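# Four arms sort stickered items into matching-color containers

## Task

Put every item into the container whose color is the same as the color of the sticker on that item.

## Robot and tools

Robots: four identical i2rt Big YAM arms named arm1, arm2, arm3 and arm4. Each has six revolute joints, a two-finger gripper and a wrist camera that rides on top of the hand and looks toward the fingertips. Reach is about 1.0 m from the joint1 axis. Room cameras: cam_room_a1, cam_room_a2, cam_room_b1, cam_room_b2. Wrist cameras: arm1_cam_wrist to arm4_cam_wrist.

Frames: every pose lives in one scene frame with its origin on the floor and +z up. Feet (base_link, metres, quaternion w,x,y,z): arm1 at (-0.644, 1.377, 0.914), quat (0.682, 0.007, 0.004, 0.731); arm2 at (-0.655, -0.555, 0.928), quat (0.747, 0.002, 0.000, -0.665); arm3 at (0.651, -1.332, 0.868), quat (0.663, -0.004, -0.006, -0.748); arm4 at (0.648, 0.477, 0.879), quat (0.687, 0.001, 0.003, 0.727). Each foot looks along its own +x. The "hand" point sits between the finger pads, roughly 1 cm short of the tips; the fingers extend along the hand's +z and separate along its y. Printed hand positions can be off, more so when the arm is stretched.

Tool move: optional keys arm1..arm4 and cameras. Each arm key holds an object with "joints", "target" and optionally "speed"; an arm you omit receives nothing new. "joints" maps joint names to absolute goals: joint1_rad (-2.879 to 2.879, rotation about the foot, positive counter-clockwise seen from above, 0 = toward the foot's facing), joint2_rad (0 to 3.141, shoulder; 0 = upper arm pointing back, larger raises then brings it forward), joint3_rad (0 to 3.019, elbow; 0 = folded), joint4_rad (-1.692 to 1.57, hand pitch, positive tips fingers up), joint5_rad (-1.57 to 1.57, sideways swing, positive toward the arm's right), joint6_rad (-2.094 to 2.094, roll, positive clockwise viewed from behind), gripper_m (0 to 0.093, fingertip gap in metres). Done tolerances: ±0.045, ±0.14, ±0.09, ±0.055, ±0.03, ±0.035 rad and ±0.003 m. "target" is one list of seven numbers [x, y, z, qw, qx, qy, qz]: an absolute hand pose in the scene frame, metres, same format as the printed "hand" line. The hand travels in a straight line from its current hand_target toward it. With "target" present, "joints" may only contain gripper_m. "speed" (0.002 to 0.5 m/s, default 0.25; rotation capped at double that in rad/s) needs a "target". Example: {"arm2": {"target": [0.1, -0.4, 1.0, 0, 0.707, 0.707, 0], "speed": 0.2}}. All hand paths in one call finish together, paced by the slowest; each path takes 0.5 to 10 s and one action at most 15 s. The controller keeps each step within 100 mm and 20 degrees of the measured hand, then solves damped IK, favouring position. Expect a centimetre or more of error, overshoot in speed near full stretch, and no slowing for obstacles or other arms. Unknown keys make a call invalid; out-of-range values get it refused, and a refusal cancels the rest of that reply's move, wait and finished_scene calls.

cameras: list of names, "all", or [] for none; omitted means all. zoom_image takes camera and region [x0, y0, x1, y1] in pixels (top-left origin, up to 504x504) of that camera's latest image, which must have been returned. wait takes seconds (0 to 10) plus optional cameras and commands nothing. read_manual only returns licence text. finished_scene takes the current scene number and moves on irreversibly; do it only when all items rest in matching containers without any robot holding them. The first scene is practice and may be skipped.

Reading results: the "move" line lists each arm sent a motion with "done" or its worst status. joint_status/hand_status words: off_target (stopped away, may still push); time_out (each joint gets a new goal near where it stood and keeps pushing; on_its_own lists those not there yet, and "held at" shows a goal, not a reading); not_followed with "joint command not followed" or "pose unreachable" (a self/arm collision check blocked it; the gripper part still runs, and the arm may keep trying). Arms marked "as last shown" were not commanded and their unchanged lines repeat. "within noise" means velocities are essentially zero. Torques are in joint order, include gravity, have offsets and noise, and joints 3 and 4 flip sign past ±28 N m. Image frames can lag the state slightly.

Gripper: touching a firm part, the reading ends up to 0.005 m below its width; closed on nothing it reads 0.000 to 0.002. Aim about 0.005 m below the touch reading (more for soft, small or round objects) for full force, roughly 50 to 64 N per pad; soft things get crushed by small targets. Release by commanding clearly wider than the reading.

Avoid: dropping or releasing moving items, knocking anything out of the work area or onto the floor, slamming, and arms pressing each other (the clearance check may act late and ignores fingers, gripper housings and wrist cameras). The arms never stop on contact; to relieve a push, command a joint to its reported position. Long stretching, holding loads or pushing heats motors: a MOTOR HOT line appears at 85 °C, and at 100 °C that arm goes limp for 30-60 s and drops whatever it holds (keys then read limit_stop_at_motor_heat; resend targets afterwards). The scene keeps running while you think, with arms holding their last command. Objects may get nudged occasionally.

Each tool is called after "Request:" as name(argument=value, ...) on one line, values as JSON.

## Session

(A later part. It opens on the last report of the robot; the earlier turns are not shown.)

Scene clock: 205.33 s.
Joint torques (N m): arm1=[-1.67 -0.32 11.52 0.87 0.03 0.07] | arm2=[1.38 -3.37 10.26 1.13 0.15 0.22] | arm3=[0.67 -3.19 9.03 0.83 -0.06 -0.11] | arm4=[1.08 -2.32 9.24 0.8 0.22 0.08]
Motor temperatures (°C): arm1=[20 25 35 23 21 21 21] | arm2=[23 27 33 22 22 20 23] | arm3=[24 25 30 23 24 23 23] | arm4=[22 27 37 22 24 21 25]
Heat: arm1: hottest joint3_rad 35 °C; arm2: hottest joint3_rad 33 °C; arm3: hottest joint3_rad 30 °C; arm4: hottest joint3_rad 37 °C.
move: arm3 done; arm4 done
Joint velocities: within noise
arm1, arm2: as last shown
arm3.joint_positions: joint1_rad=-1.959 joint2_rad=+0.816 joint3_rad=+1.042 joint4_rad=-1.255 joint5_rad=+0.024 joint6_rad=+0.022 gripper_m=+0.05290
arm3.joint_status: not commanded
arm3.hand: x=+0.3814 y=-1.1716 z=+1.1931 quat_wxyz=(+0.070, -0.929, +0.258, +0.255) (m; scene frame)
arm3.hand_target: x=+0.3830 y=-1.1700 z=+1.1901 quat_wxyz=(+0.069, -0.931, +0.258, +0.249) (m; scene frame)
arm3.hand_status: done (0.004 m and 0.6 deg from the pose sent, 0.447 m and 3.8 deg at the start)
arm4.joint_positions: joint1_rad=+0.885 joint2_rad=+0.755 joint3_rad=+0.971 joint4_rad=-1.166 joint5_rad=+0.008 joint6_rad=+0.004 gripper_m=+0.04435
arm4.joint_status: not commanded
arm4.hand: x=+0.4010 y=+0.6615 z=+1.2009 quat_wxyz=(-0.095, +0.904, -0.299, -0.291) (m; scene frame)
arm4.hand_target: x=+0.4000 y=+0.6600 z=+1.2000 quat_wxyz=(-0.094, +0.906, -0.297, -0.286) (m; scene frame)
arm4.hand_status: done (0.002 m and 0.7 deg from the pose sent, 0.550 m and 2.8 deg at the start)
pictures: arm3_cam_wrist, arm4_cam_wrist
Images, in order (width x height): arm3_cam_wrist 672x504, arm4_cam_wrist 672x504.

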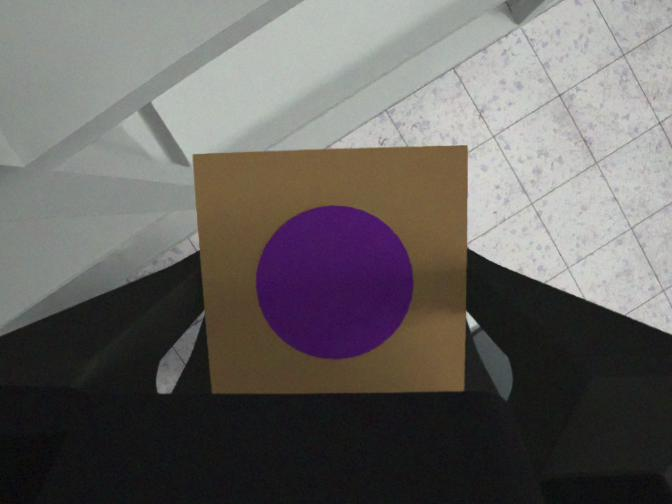

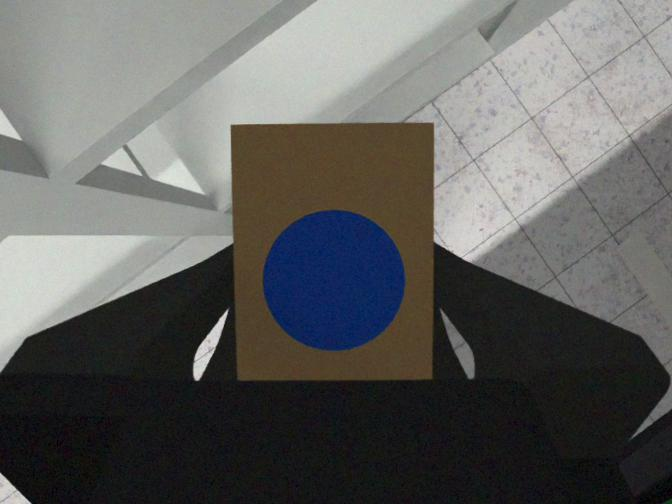

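Request:
move(arm3={"joints":{"joint1_rad":0.0,"joint2_rad":0.78,"joint3_rad":1.0,"joint4_rad":-1.25,"joint5_rad":0,"joint6_rad":0}}, arm4={"joints":{"joint1_rad":-0.6,"joint2_rad":0.78,"joint3_rad":0.98,"joint4_rad":-1.1,"joint5_rad":0,"joint6_rad":0}}, cameras=[])

Request:
move(arm3={"joints":{"joint1_rad":1.734,"joint2_rad":1.65,"joint3_rad":1.2,"joint4_rad":-0.75,"joint5_rad":0,"joint6_rad":0}}, arm4={"joints":{"joint1_rad":-1.868,"joint2_rad":1.6,"joint3_rad":1.0,"joint4_rad":-0.42,"joint5_rad":0,"joint6_rad":-0.15}}, cameras=["arm3_cam_wrist","arm4_cam_wrist"])

Scene clock: 219.20 s.
Joint torques (N m): arm1=[-1.67 0.26 11.43 0.58 0.07 0.11] | arm2=[1.38 -3.43 10.29 1.13 0.15 0.21] | arm3=[2.02 -3.84 9.35 1.25 0.05 -0.12] | arm4=[0.67 -2.61 9.69 1.61 0.08 0.04]
Motor temperatures (°C): arm1=[20 25 35 23 21 21 21] | arm2=[23 26 33 22 22 20 23] | arm3=[24 25 29 23 24 23 24] | arm4=[22 25 38 22 24 21 25]
Heat: arm1: hottest joint3_rad 35 °C; arm2: hottest joint3_rad 33 °C; arm3: hottest joint3_rad 29 °C; arm4: hottest joint3_rad 38 °C.
move: arm3 done; arm4 done
Joint velocities: within noise
arm1, arm2: as last shown
arm3.joint_positions: joint1_rad=-0.010 joint2_rad=+0.791 joint3_rad=+0.999 joint4_rad=-1.255 joint5_rad=-0.001 joint6_rad=+0.007 gripper_m=+0.05286
arm3.joint_status: all done
arm3.hand: x=+0.6112 y=-1.6252 z=+1.1853 quat_wxyz=(-0.177, -0.727, -0.633, +0.198) (m; scene frame)
arm3.hand_target: x=+0.6140 y=-1.6247 z=+1.1891 quat_wxyz=(-0.182, -0.720, -0.638, +0.204) (m; scene frame)
arm3.hand_status: not commanded
arm4.joint_positions: joint1_rad=-0.599 joint2_rad=+0.774 joint3_rad=+0.971 joint4_rad=-1.116 joint5_rad=+0.000 joint6_rad=+0.004 gripper_m=+0.04437
arm4.joint_status: all done
arm4.hand: x=+0.8162 y=+0.7541 z=+1.2005 quat_wxyz=(-0.276, +0.464, -0.827, -0.158) (m; scene frame)
arm4.hand_target: x=+0.8192 y=+0.7586 z=+1.2057 quat_wxyz=(-0.284, +0.464, -0.823, -0.161) (m; scene frame)
arm4.hand_status: not commanded
pictures: none
No camera images: "cameras" was empty.

Scene clock: 221.13 s.
Joint torques (N m): arm1=[-1.9 -0.21 11.38 0.85 0.06 0.07] | arm2=[1.49 -3.31 10.3 1.11 0.15 0.21] | arm3=[0.91 -18.55 9.4 0.87 0.12 -0.11] | arm4=[1.38 -14.56 9.43 1.46 0.05 -0.08]
Motor temperatures (°C): arm1=[20 25 35 23 21 21 21] | arm2=[23 26 33 22 22 20 23] | arm3=[24 25 30 23 24 23 24] | arm4=[22 25 38 22 24 21 25]
Heat: arm1: hottest joint3_rad 35 °C; arm2: hottest joint3_rad 33 °C; arm3: hottest joint3_rad 30 °C; arm4: hottest joint3_rad 38 °C.
move: arm3 done; arm4 done
Joint velocities: within noise
arm1, arm2: as last shown
arm3.joint_positions: joint1_rad=+1.736 joint2_rad=+1.670 joint3_rad=+1.184 joint4_rad=-0.756 joint5_rad=-0.002 joint6_rad=+0.006 gripper_m=+0.05286
arm3.joint_status: all done
arm3.hand: x=+1.1944 y=-1.3066 z=+0.9574 quat_wxyz=(-0.164, +0.020, -0.986, +0.002) (m; scene frame)
arm3.hand_target: x=+1.2030 y=-1.3071 z=+0.9753 quat_wxyz=(-0.185, +0.022, -0.982, +0.003) (m; scene frame)
arm3.hand_status: not commanded
arm4.joint_positions: joint1_rad=-1.875 joint2_rad=+1.601 joint3_rad=+0.972 joint4_rad=-0.437 joint5_rad=+0.001 joint6_rad=-0.136 gripper_m=+0.04436
arm4.joint_status: all done
arm4.hand: x=+1.1608 y=+0.3474 z=+0.9440 quat_wxyz=(-0.243, -0.054, -0.967, +0.050) (m; scene frame)
arm4.hand_target: x=+1.1773 y=+0.3472 z=+0.9590 quat_wxyz=(-0.265, -0.043, -0.962, +0.055) (m; scene frame)
arm4.hand_status: not commanded
pictures: arm3_cam_wrist, arm4_cam_wrist
Images, in order (width x height): arm3_cam_wrist 672x504, arm4_cam_wrist 672x504.

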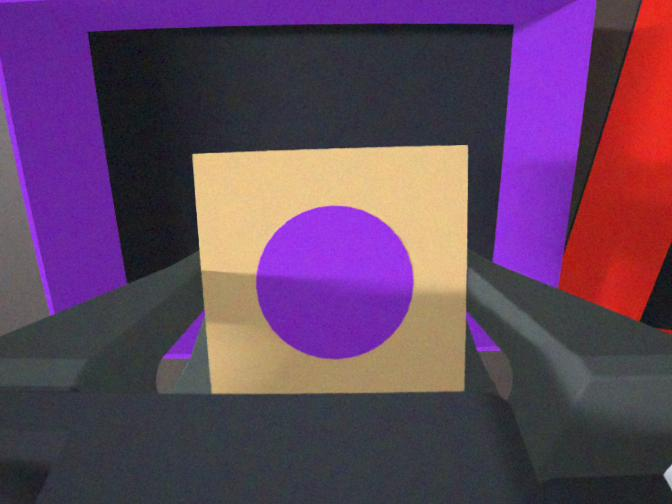

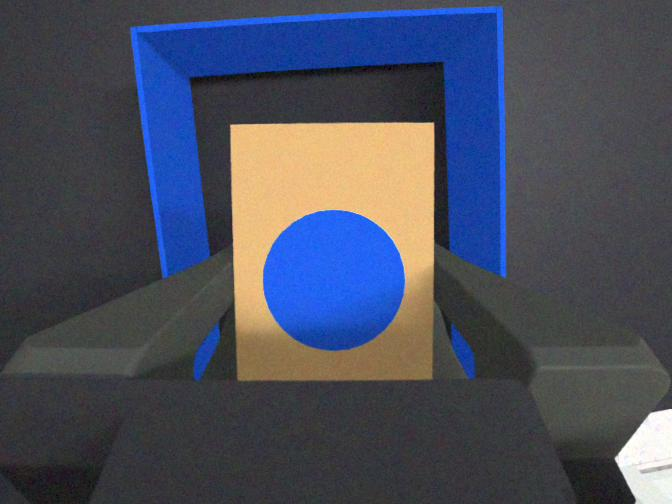

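Request:
move(arm3={"target":[1.210,-1.293,0.82,0.2078,-0.0247,0.9778,0.0053],"speed":0.2}, arm4={"target":[1.183,0.358,0.82,0.2921,0.0417,0.9554,-0.0128],"speed":0.2}, cameras=["arm3_cam_wrist","arm4_cam_wrist"])

Request:
move(arm3={"target":[1.210,-1.293,0.772,0.2078,-0.0247,0.9778,0.0053],"speed":0.1}, arm4={"target":[1.183,0.358,0.765,0.2921,0.0417,0.9554,-0.0128],"speed":0.1}, cameras=["arm3_cam_wrist","arm4_cam_wrist","cam_room_a1","cam_room_a2"])

Scene clock: 231.33 s.
Joint torques (N m): arm1=[-1.55 -0.38 11.51 0.83 0.03 0.07] | arm2=[1.49 -3.25 10.29 1.16 0.15 0.21] | arm3=[2.08 -18.43 6.26 1.42 -0.05 0.02] | arm4=[0.56 -15.74 5.59 1.58 -0.13 0.08]
Motor temperatures (°C): arm1=[20 25 35 23 21 21 21] | arm2=[23 26 33 22 22 20 23] | arm3=[24 25 30 23 24 23 24] | arm4=[22 25 38 22 24 21 26]
Heat: arm1: hottest joint3_rad 35 °C; arm2: hottest joint3_rad 33 °C; arm3: hottest joint3_rad 30 °C; arm4: hottest joint3_rad 38 °C.
move: arm3 done; arm4 done
Joint velocities: within noise
arm1.joint_positions: joint1_rad=-2.250 joint2_rad=+0.783 joint3_rad=+0.799 joint4_rad=-1.121 joint5_rad=-0.009 joint6_rad=-0.007 gripper_m=+0.08996
arm1.joint_status: not commanded
arm1.hand: x=-0.3988 y=+1.2094 z=+1.1420 quat_wxyz=(-0.213, -0.288, -0.931, +0.067) (m; scene frame)
arm1.hand_target: x=-0.4001 y=+1.2099 z=+1.1400 quat_wxyz=(-0.207, -0.290, -0.932, +0.065) (m; scene frame)
arm1.hand_status: not commanded
arm2.joint_positions: joint1_rad=+0.922 joint2_rad=+0.801 joint3_rad=+0.780 joint4_rad=-1.077 joint5_rad=+0.003 joint6_rad=-0.008 gripper_m=+0.08993
arm2.joint_status: not commanded
arm2.hand: x=-0.3968 y=-0.7093 z=+1.1508 quat_wxyz=(-0.226, -0.252, -0.939, +0.062) (m; scene frame)
arm2.hand_target: x=-0.4001 y=-0.7050 z=+1.1402 quat_wxyz=(-0.209, -0.257, -0.942, +0.057) (m; scene frame)
arm2.hand_status: not commanded
arm3.joint_positions: joint1_rad=+1.748 joint2_rad=+1.910 joint3_rad=+1.047 joint4_rad=-0.310 joint5_rad=-0.003 joint6_rad=+0.015 gripper_m=+0.05287
arm3.joint_status: not commanded
arm3.hand: x=+1.2056 y=-1.3010 z=+0.8157 quat_wxyz=(-0.198, +0.022, -0.980, -0.002) (m; scene frame)
arm3.hand_target: x=+1.2098 y=-1.2930 z=+0.8199 quat_wxyz=(-0.208, +0.025, -0.978, -0.005) (m; scene frame)
arm3.hand_status: done (0.010 m and 1.3 deg from the pose sent, 0.139 m and 5.2 deg at the start)
arm4.joint_positions: joint1_rad=-1.875 joint2_rad=+1.884 joint3_rad=+0.885 joint4_rad=+0.004 joint5_rad=-0.089 joint6_rad=-0.136 gripper_m=+0.04436
arm4.joint_status: not commanded
arm4.hand: x=+1.1780 y=+0.3584 z=+0.8198 quat_wxyz=(-0.284, -0.040, -0.958, +0.014) (m; scene frame)
arm4.hand_target: x=+1.1830 y=+0.3581 z=+0.8201 quat_wxyz=(-0.292, -0.042, -0.955, +0.013) (m; scene frame)
arm4.hand_status: done (0.005 m and 1.0 deg from the pose sent, 0.126 m and 7.3 deg at the start)
pictures: arm3_cam_wrist, arm4_cam_wrist
Images, in order (width x height): arm3_cam_wrist 672x504, arm4_cam_wrist 672x504.

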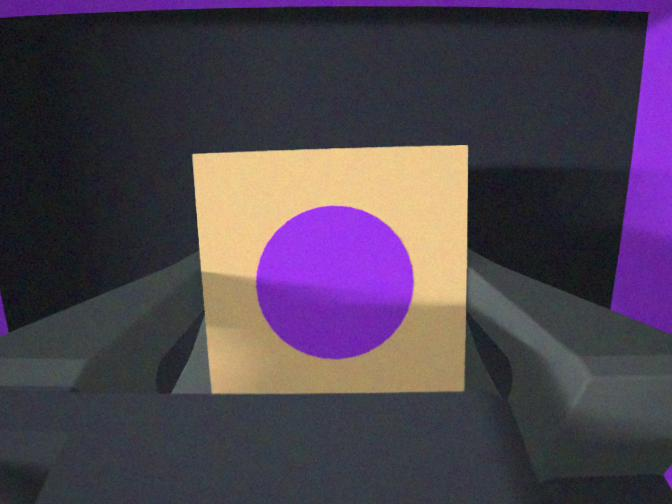

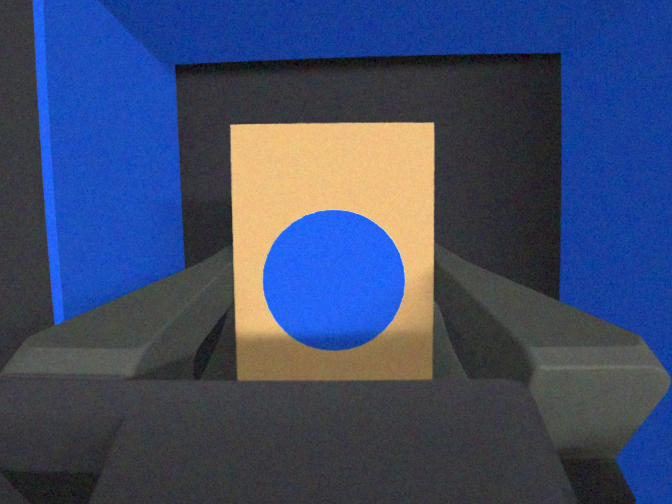

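Scene clock: 232.53 s.
Joint torques (N m): arm1=[-1.61 0.21 11.45 0.75 0.09 0.08] | arm2=[1.44 -3.25 10.29 1.11 0.14 0.22] | arm3=[2.14 -18.26 5.42 1.48 -0.02 0.02] | arm4=[0.62 -15.79 4.92 1.61 -0.09 0.11]
Motor temperatures (°C): arm1=[20 25 35 23 21 21 21] | arm2=[23 26 33 22 22 20 23] | arm3=[24 25 30 23 24 23 24] | arm4=[22 25 37 22 24 21 26]
Heat: arm1: hottest joint3_rad 35 °C; arm2: hottest joint3_rad 33 °C; arm3: hottest joint3_rad 30 °C; arm4: hottest joint3_rad 37 °C.
move: arm3 done; arm4 done
Joint velocities: within noise
arm1, arm2: as last shown
arm3.joint_positions: joint1_rad=+1.748 joint2_rad=+2.008 joint3_rad=+1.042 joint4_rad=-0.198 joint5_rad=-0.003 joint6_rad=+0.017 gripper_m=+0.05287
arm3.joint_status: not commanded
arm3.hand: x=+1.2081 y=-1.3015 z=+0.7722 quat_wxyz=(-0.202, +0.021, -0.979, -0.002) (m; scene frame)
arm3.hand_target: x=+1.2099 y=-1.2930 z=+0.7720 quat_wxyz=(-0.208, +0.025, -0.978, -0.005) (m; scene frame)
arm3.hand_status: done (0.009 m and 0.9 deg from the pose sent, 0.045 m and 1.3 deg at the start)
arm4.joint_positions: joint1_rad=-1.875 joint2_rad=+2.024 joint3_rad=+0.885 joint4_rad=+0.142 joint5_rad=-0.089 joint6_rad=-0.136 gripper_m=+0.04436
arm4.joint_status: not commanded
arm4.hand: x=+1.1763 y=+0.3586 z=+0.7656 quat_wxyz=(-0.284, -0.040, -0.958, +0.014) (m; scene frame)
arm4.hand_target: x=+1.1830 y=+0.3581 z=+0.7652 quat_wxyz=(-0.292, -0.042, -0.955, +0.013) (m; scene frame)
arm4.hand_status: done (0.007 m and 1.0 deg from the pose sent, 0.055 m and 1.0 deg at the start)
pictures: arm3_cam_wrist, arm4_cam_wrist, cam_room_a1, cam_room_a2
Images, in order (width x height): arm3_cam_wrist 672x504, arm4_cam_wrist 672x504, cam_room_a1 672x504, cam_room_a2 672x504.

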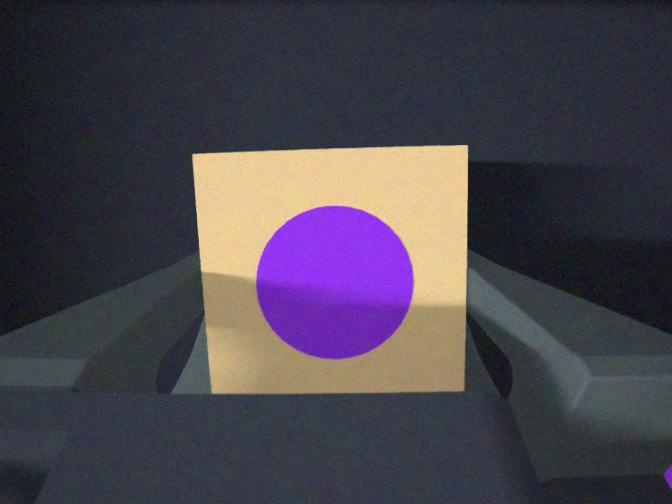

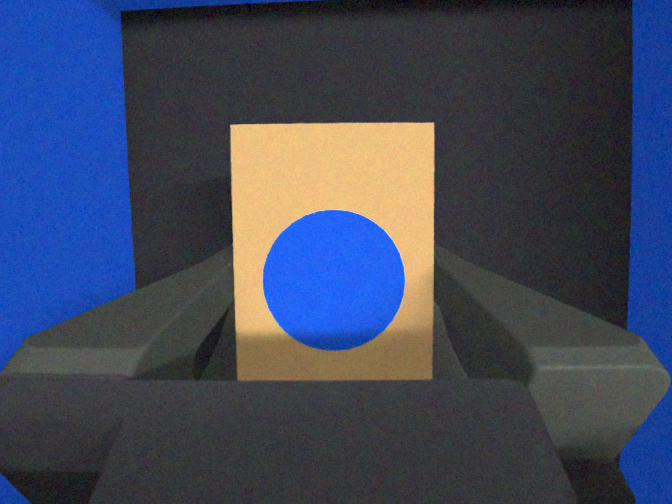

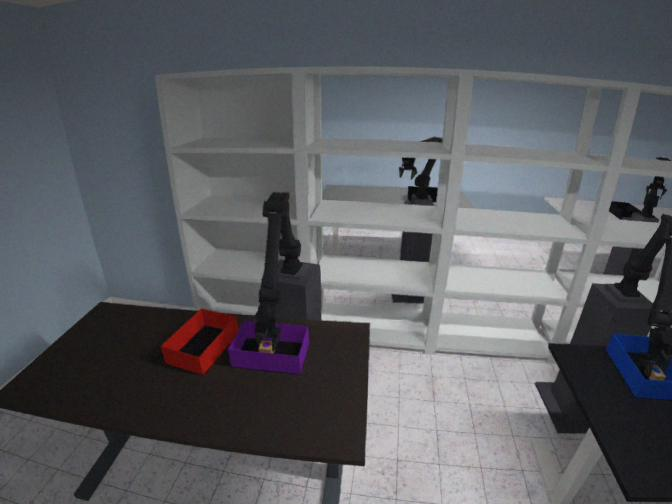

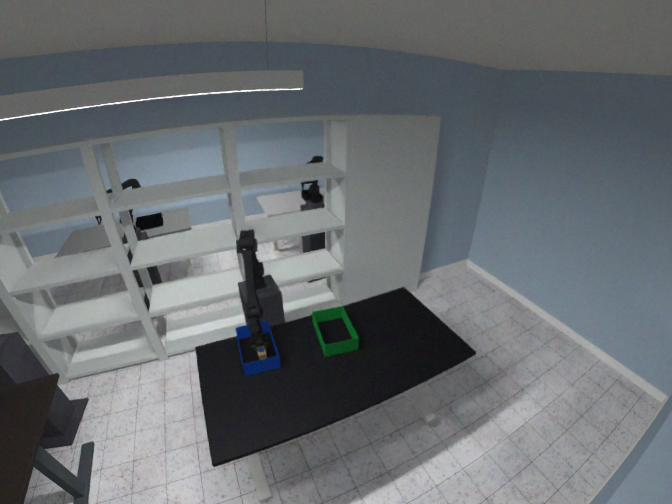

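Request:
move(arm3={"target":[1.210,-1.293,0.756,0.2078,-0.0247,0.9778,0.0053],"speed":0.08}, arm4={"target":[1.183,0.358,0.747,0.2921,0.0417,0.9554,-0.0128],"speed":0.08}, cameras=[])

Request:
move(arm3={"target":[1.210,-1.293,0.742,0.2078,-0.0247,0.9778,0.0053],"speed":0.08}, arm4={"target":[1.183,0.358,0.734,0.2921,0.0417,0.9554,-0.0128],"speed":0.08}, cameras=[])

Scene clock: 239.60 s.
Joint torques (N m): arm1=[-1.44 0.03 11.41 0.7 0.02 0.08] | arm2=[1.44 -3.37 10.29 1.13 0.14 0.21] | arm3=[2.14 -17.61 5.16 1.43 -0.02 0.03] | arm4=[0.44 -15.68 5.07 1.61 -0.11 0.1]
Motor temperatures (°C): arm1=[20 25 35 23 21 21 21] | arm2=[23 26 33 22 22 20 23] | arm3=[24 25 29 23 24 23 24] | arm4=[22 25 36 22 24 21 26]
Heat: arm1: hottest joint3_rad 35 °C; arm2: hottest joint3_rad 33 °C; arm3: hottest joint3_rad 29 °C; arm4: hottest joint3_rad 36 °C.
move: arm3 done; arm4 done
Joint velocities: within noise
arm1, arm2: as last shown
arm3.joint_positions: joint1_rad=+1.748 joint2_rad=+2.039 joint3_rad=+1.042 joint4_rad=-0.161 joint5_rad=-0.003 joint6_rad=+0.017 gripper_m=+0.05287
arm3.joint_status: not commanded
arm3.hand: x=+1.2094 y=-1.3016 z=+0.7595 quat_wxyz=(-0.205, +0.021, -0.978, -0.002) (m; scene frame)
arm3.hand_target: x=+1.2099 y=-1.2930 z=+0.7560 quat_wxyz=(-0.208, +0.025, -0.978, -0.005) (m; scene frame)
arm3.hand_status: done (0.009 m and 0.6 deg from the pose sent, 0.019 m and 0.9 deg at the start)
arm4.joint_positions: joint1_rad=-1.875 joint2_rad=+2.066 joint3_rad=+0.885 joint4_rad=+0.184 joint5_rad=-0.089 joint6_rad=-0.136 gripper_m=+0.04436
arm4.joint_status: not commanded
arm4.hand: x=+1.1743 y=+0.3591 z=+0.7490 quat_wxyz=(-0.283, -0.040, -0.958, +0.014) (m; scene frame)
arm4.hand_target: x=+1.1829 y=+0.3581 z=+0.7473 quat_wxyz=(-0.292, -0.042, -0.955, +0.013) (m; scene frame)
arm4.hand_status: done (0.009 m and 1.1 deg from the pose sent, 0.020 m and 1.0 deg at the start)
pictures: none
No camera images: "cameras" was empty.

Scene clock: 240.57 s.
Joint torques (N m): arm1=[-1.79 0.62 11.47 0.79 0.02 0.08] | arm2=[1.49 -3.37 10.3 1.14 0.15 0.22] | arm3=[2.14 -15.91 5.34 1.24 -0.01 0.03] | arm4=[0.79 -15.09 5.26 1.57 -0.13 0.09]
Motor temperatures (°C): arm1=[20 25 35 23 21 21 21] | arm2=[23 26 33 22 22 20 23] | arm3=[24 25 29 23 24 23 24] | arm4=[22 25 36 22 24 21 26]
Heat: arm1: hottest joint3_rad 35 °C; arm2: hottest joint3_rad 33 °C; arm3: hottest joint3_rad 29 °C; arm4: hottest joint3_rad 36 °C.
move: arm3 off_target; arm4 off_target
Joint velocities: within noise
arm1, arm2: as last shown
arm3.joint_positions: joint1_rad=+1.748 joint2_rad=+2.049 joint3_rad=+1.042 joint4_rad=-0.125 joint5_rad=-0.003 joint6_rad=+0.017 gripper_m=+0.05287
arm3.joint_status: not commanded
arm3.hand: x=+1.2150 y=-1.3011 z=+0.7578 quat_wxyz=(-0.218, +0.021, -0.976, -0.003) (m; scene frame)
arm3.hand_target: x=+1.2094 y=-1.2931 z=+0.7424 quat_wxyz=(-0.208, +0.025, -0.978, -0.005) (m; scene frame)
arm3.hand_status: off_target (0.018 m and 1.3 deg from the pose sent, 0.020 m and 0.6 deg at the start)
arm4.joint_positions: joint1_rad=-1.875 joint2_rad=+2.095 joint3_rad=+0.886 joint4_rad=+0.215 joint5_rad=-0.089 joint6_rad=-0.136 gripper_m=+0.04436
arm4.joint_status: not commanded
arm4.hand: x=+1.1733 y=+0.3593 z=+0.7383 quat_wxyz=(-0.285, -0.040, -0.958, +0.014) (m; scene frame)
arm4.hand_target: x=+1.1826 y=+0.3581 z=+0.7342 quat_wxyz=(-0.292, -0.042, -0.955, +0.013) (m; scene frame)
arm4.hand_status: off_target (0.011 m and 0.9 deg from the pose sent, 0.017 m and 1.1 deg at the start)
pictures: none
No camera images: "cameras" was empty.

Request:
move(arm3={"target":[1.213,-1.296,0.755,0.2150,-0.023,0.9766,0.0045],"speed":0.08,"joints":{"gripper_m":0.085}}, arm4={"target":[1.183,0.358,0.724,0.2921,0.0417,0.9554,-0.0128],"speed":0.08}, cameras=["arm3_cam_wrist","arm4_cam_wrist"])

Scene clock: 244.70 s.
Joint torques (N m): arm1=[-1.96 0.15 11.54 0.73 0.07 0.11] | arm2=[1.55 -3.37 10.28 1.13 0.14 0.21] | arm3=[1.67 -19.08 5.15 0.8 0.02 0] | arm4=[0.97 -14.45 5.01 1.4 -0.09 0.08]
Motor temperatures (°C): arm1=[20 25 35 23 21 21 21] | arm2=[23 26 33 22 22 20 23] | arm3=[24 25 29 23 24 23 24] | arm4=[22 25 35 22 24 21 26]
Heat: arm1: hottest joint3_rad 35 °C; arm2: hottest joint3_rad 33 °C; arm3: hottest joint3_rad 29 °C; arm4: hottest joint3_rad 35 °C.
move: arm3 done; arm4 off_target
Joint velocities: within noise
arm1, arm2: as last shown
arm3.joint_positions: joint1_rad=+1.748 joint2_rad=+2.056 joint3_rad=+1.042 joint4_rad=-0.124 joint5_rad=-0.003 joint6_rad=+0.017 gripper_m=+0.08496
arm3.joint_status: all done
arm3.hand: x=+1.2133 y=-1.3012 z=+0.7539 quat_wxyz=(-0.215, +0.021, -0.976, -0.003) (m; scene frame)
arm3.hand_target: x=+1.2130 y=-1.2959 z=+0.7550 quat_wxyz=(-0.215, +0.023, -0.976, -0.005) (m; scene frame)
arm3.hand_status: done (0.005 m and 0.3 deg from the pose sent, 0.006 m and 0.5 deg at the start)
arm4.joint_positions: joint1_rad=-1.875 joint2_rad=+2.106 joint3_rad=+0.892 joint4_rad=+0.241 joint5_rad=-0.089 joint6_rad=-0.136 gripper_m=+0.04436
arm4.joint_status: not commanded
arm4.hand: x=+1.1789 y=+0.3578 z=+0.7378 quat_wxyz=(-0.295, -0.040, -0.955, +0.016) (m; scene frame)
arm4.hand_target: x=+1.1823 y=+0.3582 z=+0.7243 quat_wxyz=(-0.292, -0.042, -0.955, +0.013) (m; scene frame)
arm4.hand_status: off_target (0.014 m and 0.5 deg from the pose sent, 0.017 m and 0.9 deg at the start)
pictures: arm3_cam_wrist, arm4_cam_wrist
Images, in order (width x height): arm3_cam_wrist 672x504, arm4_cam_wrist 672x504.

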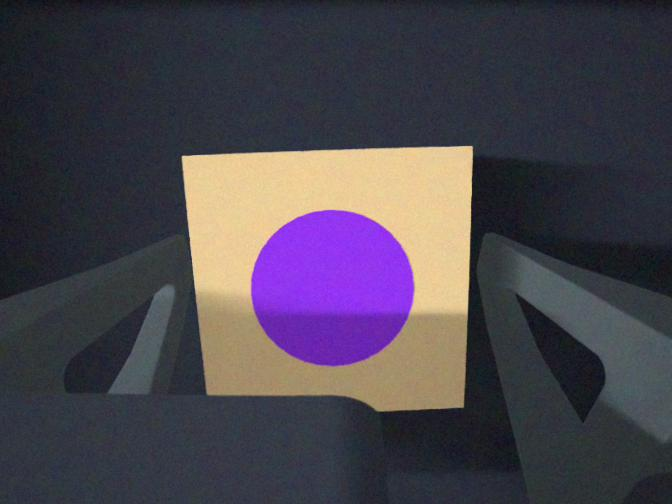

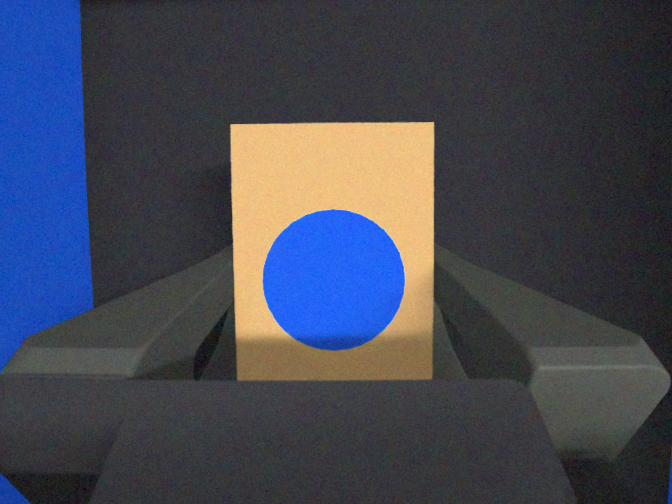

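Request:
move(arm3={"target":[1.205,-1.296,0.95,0.2078,-0.0247,0.9778,0.0053],"speed":0.2}, arm4={"target":[1.180,0.358,0.735,0.2940,0.0405,0.955,-0.0145],"speed":0.08,"joints":{"gripper_m":0.068}}, cameras=["arm3_cam_wrist","arm4_cam_wrist"])

Request:
move(arm4={"target":[1.165,0.358,0.95,0.2921,0.0417,0.9554,-0.0128],"speed":0.25}, cameras=["arm3_cam_wrist","arm4_cam_wrist"])

Scene clock: 252.73 s.
Joint torques (N m): arm1=[-1.38 -0.62 11.52 0.68 0.02 0.08] | arm2=[1.44 -3.37 10.32 1.13 0.15 0.22] | arm3=[1.38 -15.85 10.95 0.44 -0.06 -0.06] | arm4=[0.85 -16.91 3.97 0.9 0.04 0.05]
Motor temperatures (°C): arm1=[20 25 36 23 21 21 21] | arm2=[23 26 33 22 22 20 23] | arm3=[24 26 28 23 24 23 24] | arm4=[22 25 34 22 24 21 26]
Heat: arm1: hottest joint3_rad 36 °C; arm2: hottest joint3_rad 33 °C; arm3: hottest joint3_rad 28 °C; arm4: hottest joint3_rad 34 °C.
move: arm3 off_target; arm4 done
Joint velocities: within noise
arm1, arm2: as last shown
arm3.joint_positions: joint1_rad=+1.748 joint2_rad=+1.664 joint3_rad=+1.096 joint4_rad=-0.612 joint5_rad=-0.006 joint6_rad=+0.017 gripper_m=+0.08496
arm3.joint_status: not commanded
arm3.hand: x=+1.1904 y=-1.2996 z=+0.9362 quat_wxyz=(-0.194, +0.021, -0.981, -0.003) (m; scene frame)
arm3.hand_target: x=+1.2044 y=-1.2959 z=+0.9501 quat_wxyz=(-0.208, +0.025, -0.978, -0.005) (m; scene frame)
arm3.hand_status: off_target (0.020 m and 1.6 deg from the pose sent, 0.196 m and 0.9 deg at the start)
arm4.joint_positions: joint1_rad=-1.874 joint2_rad=+2.108 joint3_rad=+0.893 joint4_rad=+0.243 joint5_rad=-0.091 joint6_rad=-0.136 gripper_m=+0.06791
arm4.joint_status: all done
arm4.hand: x=+1.1792 y=+0.3584 z=+0.7371 quat_wxyz=(-0.295, -0.039, -0.955, +0.015) (m; scene frame)
arm4.hand_target: x=+1.1798 y=+0.3580 z=+0.7349 quat_wxyz=(-0.294, -0.041, -0.955, +0.014) (m; scene frame)
arm4.hand_status: done (0.002 m and 0.2 deg from the pose sent, 0.003 m and 0.2 deg at the start)
pictures: arm3_cam_wrist, arm4_cam_wrist
Images, in order (width x height): arm3_cam_wrist 672x504, arm4_cam_wrist 672x504.

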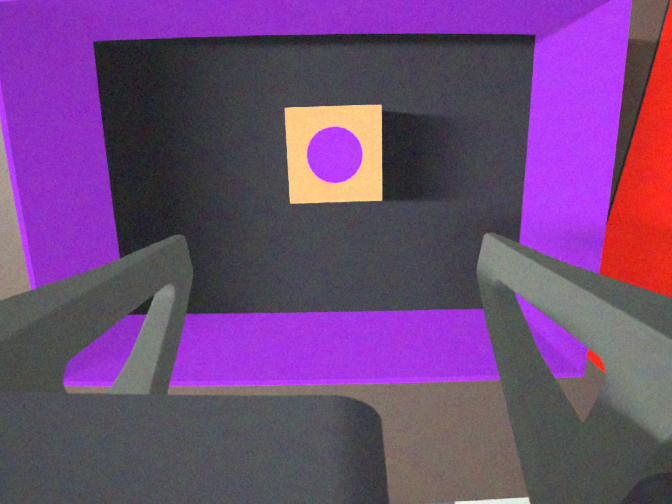

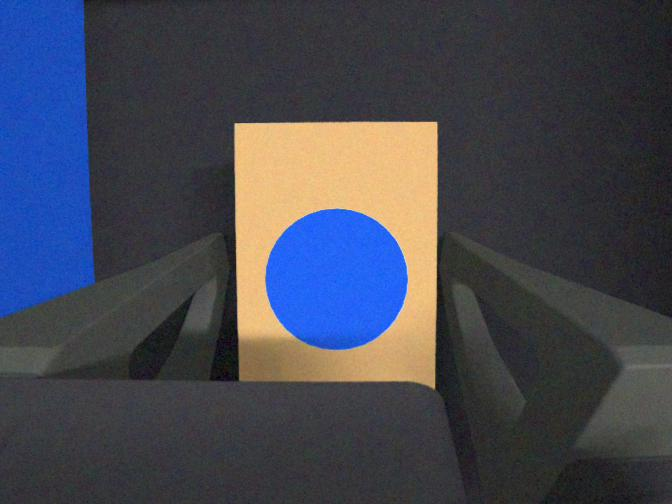

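Scene clock: 254.30 s.
Joint torques (N m): arm1=[-1.9 0.38 11.41 0.94 0.06 0.05] | arm2=[1.44 -3.37 10.3 1.13 0.15 0.22] | arm3=[1.44 -15.97 10.99 0.42 -0.06 -0.07] | arm4=[0.21 -13.68 9.7 0.55 -0.12 0]
Motor temperatures (°C): arm1=[20 24 36 23 21 21 21] | arm2=[23 26 33 22 22 20 23] | arm3=[24 26 28 23 24 23 24] | arm4=[22 25 34 22 24 21 26]
Heat: arm1: hottest joint3_rad 36 °C; arm2: hottest joint3_rad 33 °C; arm3: hottest joint3_rad 28 °C; arm4: hottest joint3_rad 34 °C.
move: arm4 off_target
Joint velocities: within noise
arm1, arm2, arm3: as last shown
arm3.hand: x=+1.1904 y=-1.2995 z=+0.9362 quat_wxyz=(-0.194, +0.021, -0.981, -0.004) (m; scene frame)
arm4.joint_positions: joint1_rad=-1.878 joint2_rad=+1.571 joint3_rad=+0.881 joint4_rad=-0.315 joint5_rad=-0.095 joint6_rad=-0.136 gripper_m=+0.06791
arm4.joint_status: not commanded
arm4.hand: x=+1.1518 y=+0.3647 z=+0.9362 quat_wxyz=(-0.280, -0.042, -0.959, +0.011) (m; scene frame)
arm4.hand_target: x=+1.1645 y=+0.3581 z=+0.9502 quat_wxyz=(-0.292, -0.042, -0.955, +0.013) (m; scene frame)
arm4.hand_status: off_target (0.020 m and 1.4 deg from the pose sent, 0.213 m and 0.5 deg at the start)
pictures: arm3_cam_wrist, arm4_cam_wrist
Images, in order (width x height): arm3_cam_wrist 672x504, arm4_cam_wrist 672x504.

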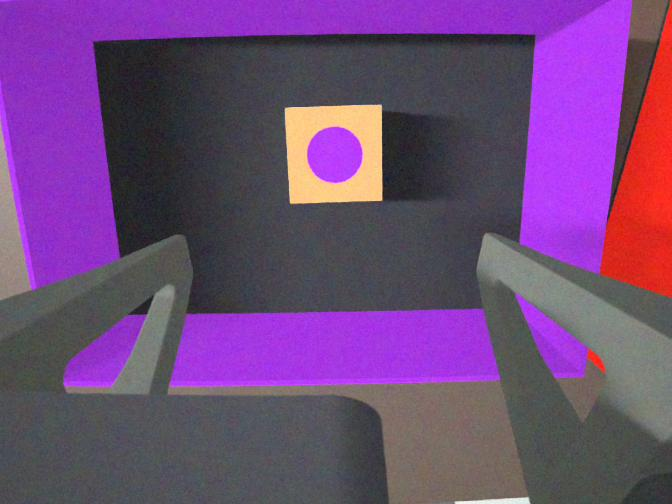

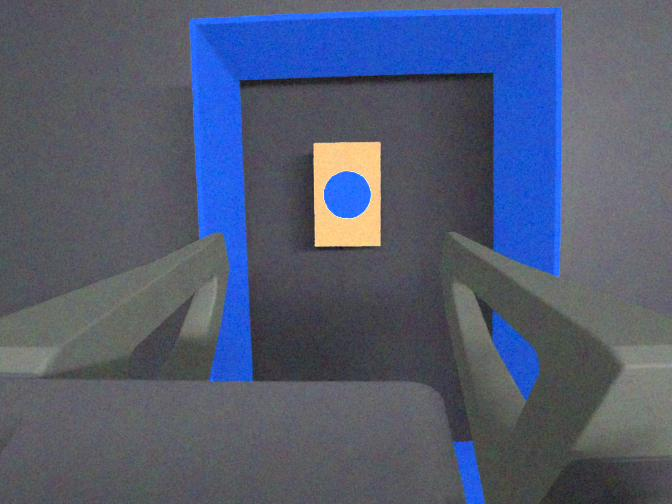

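Request:
finished_scene(scene=2)

The scene is finished: the task was done.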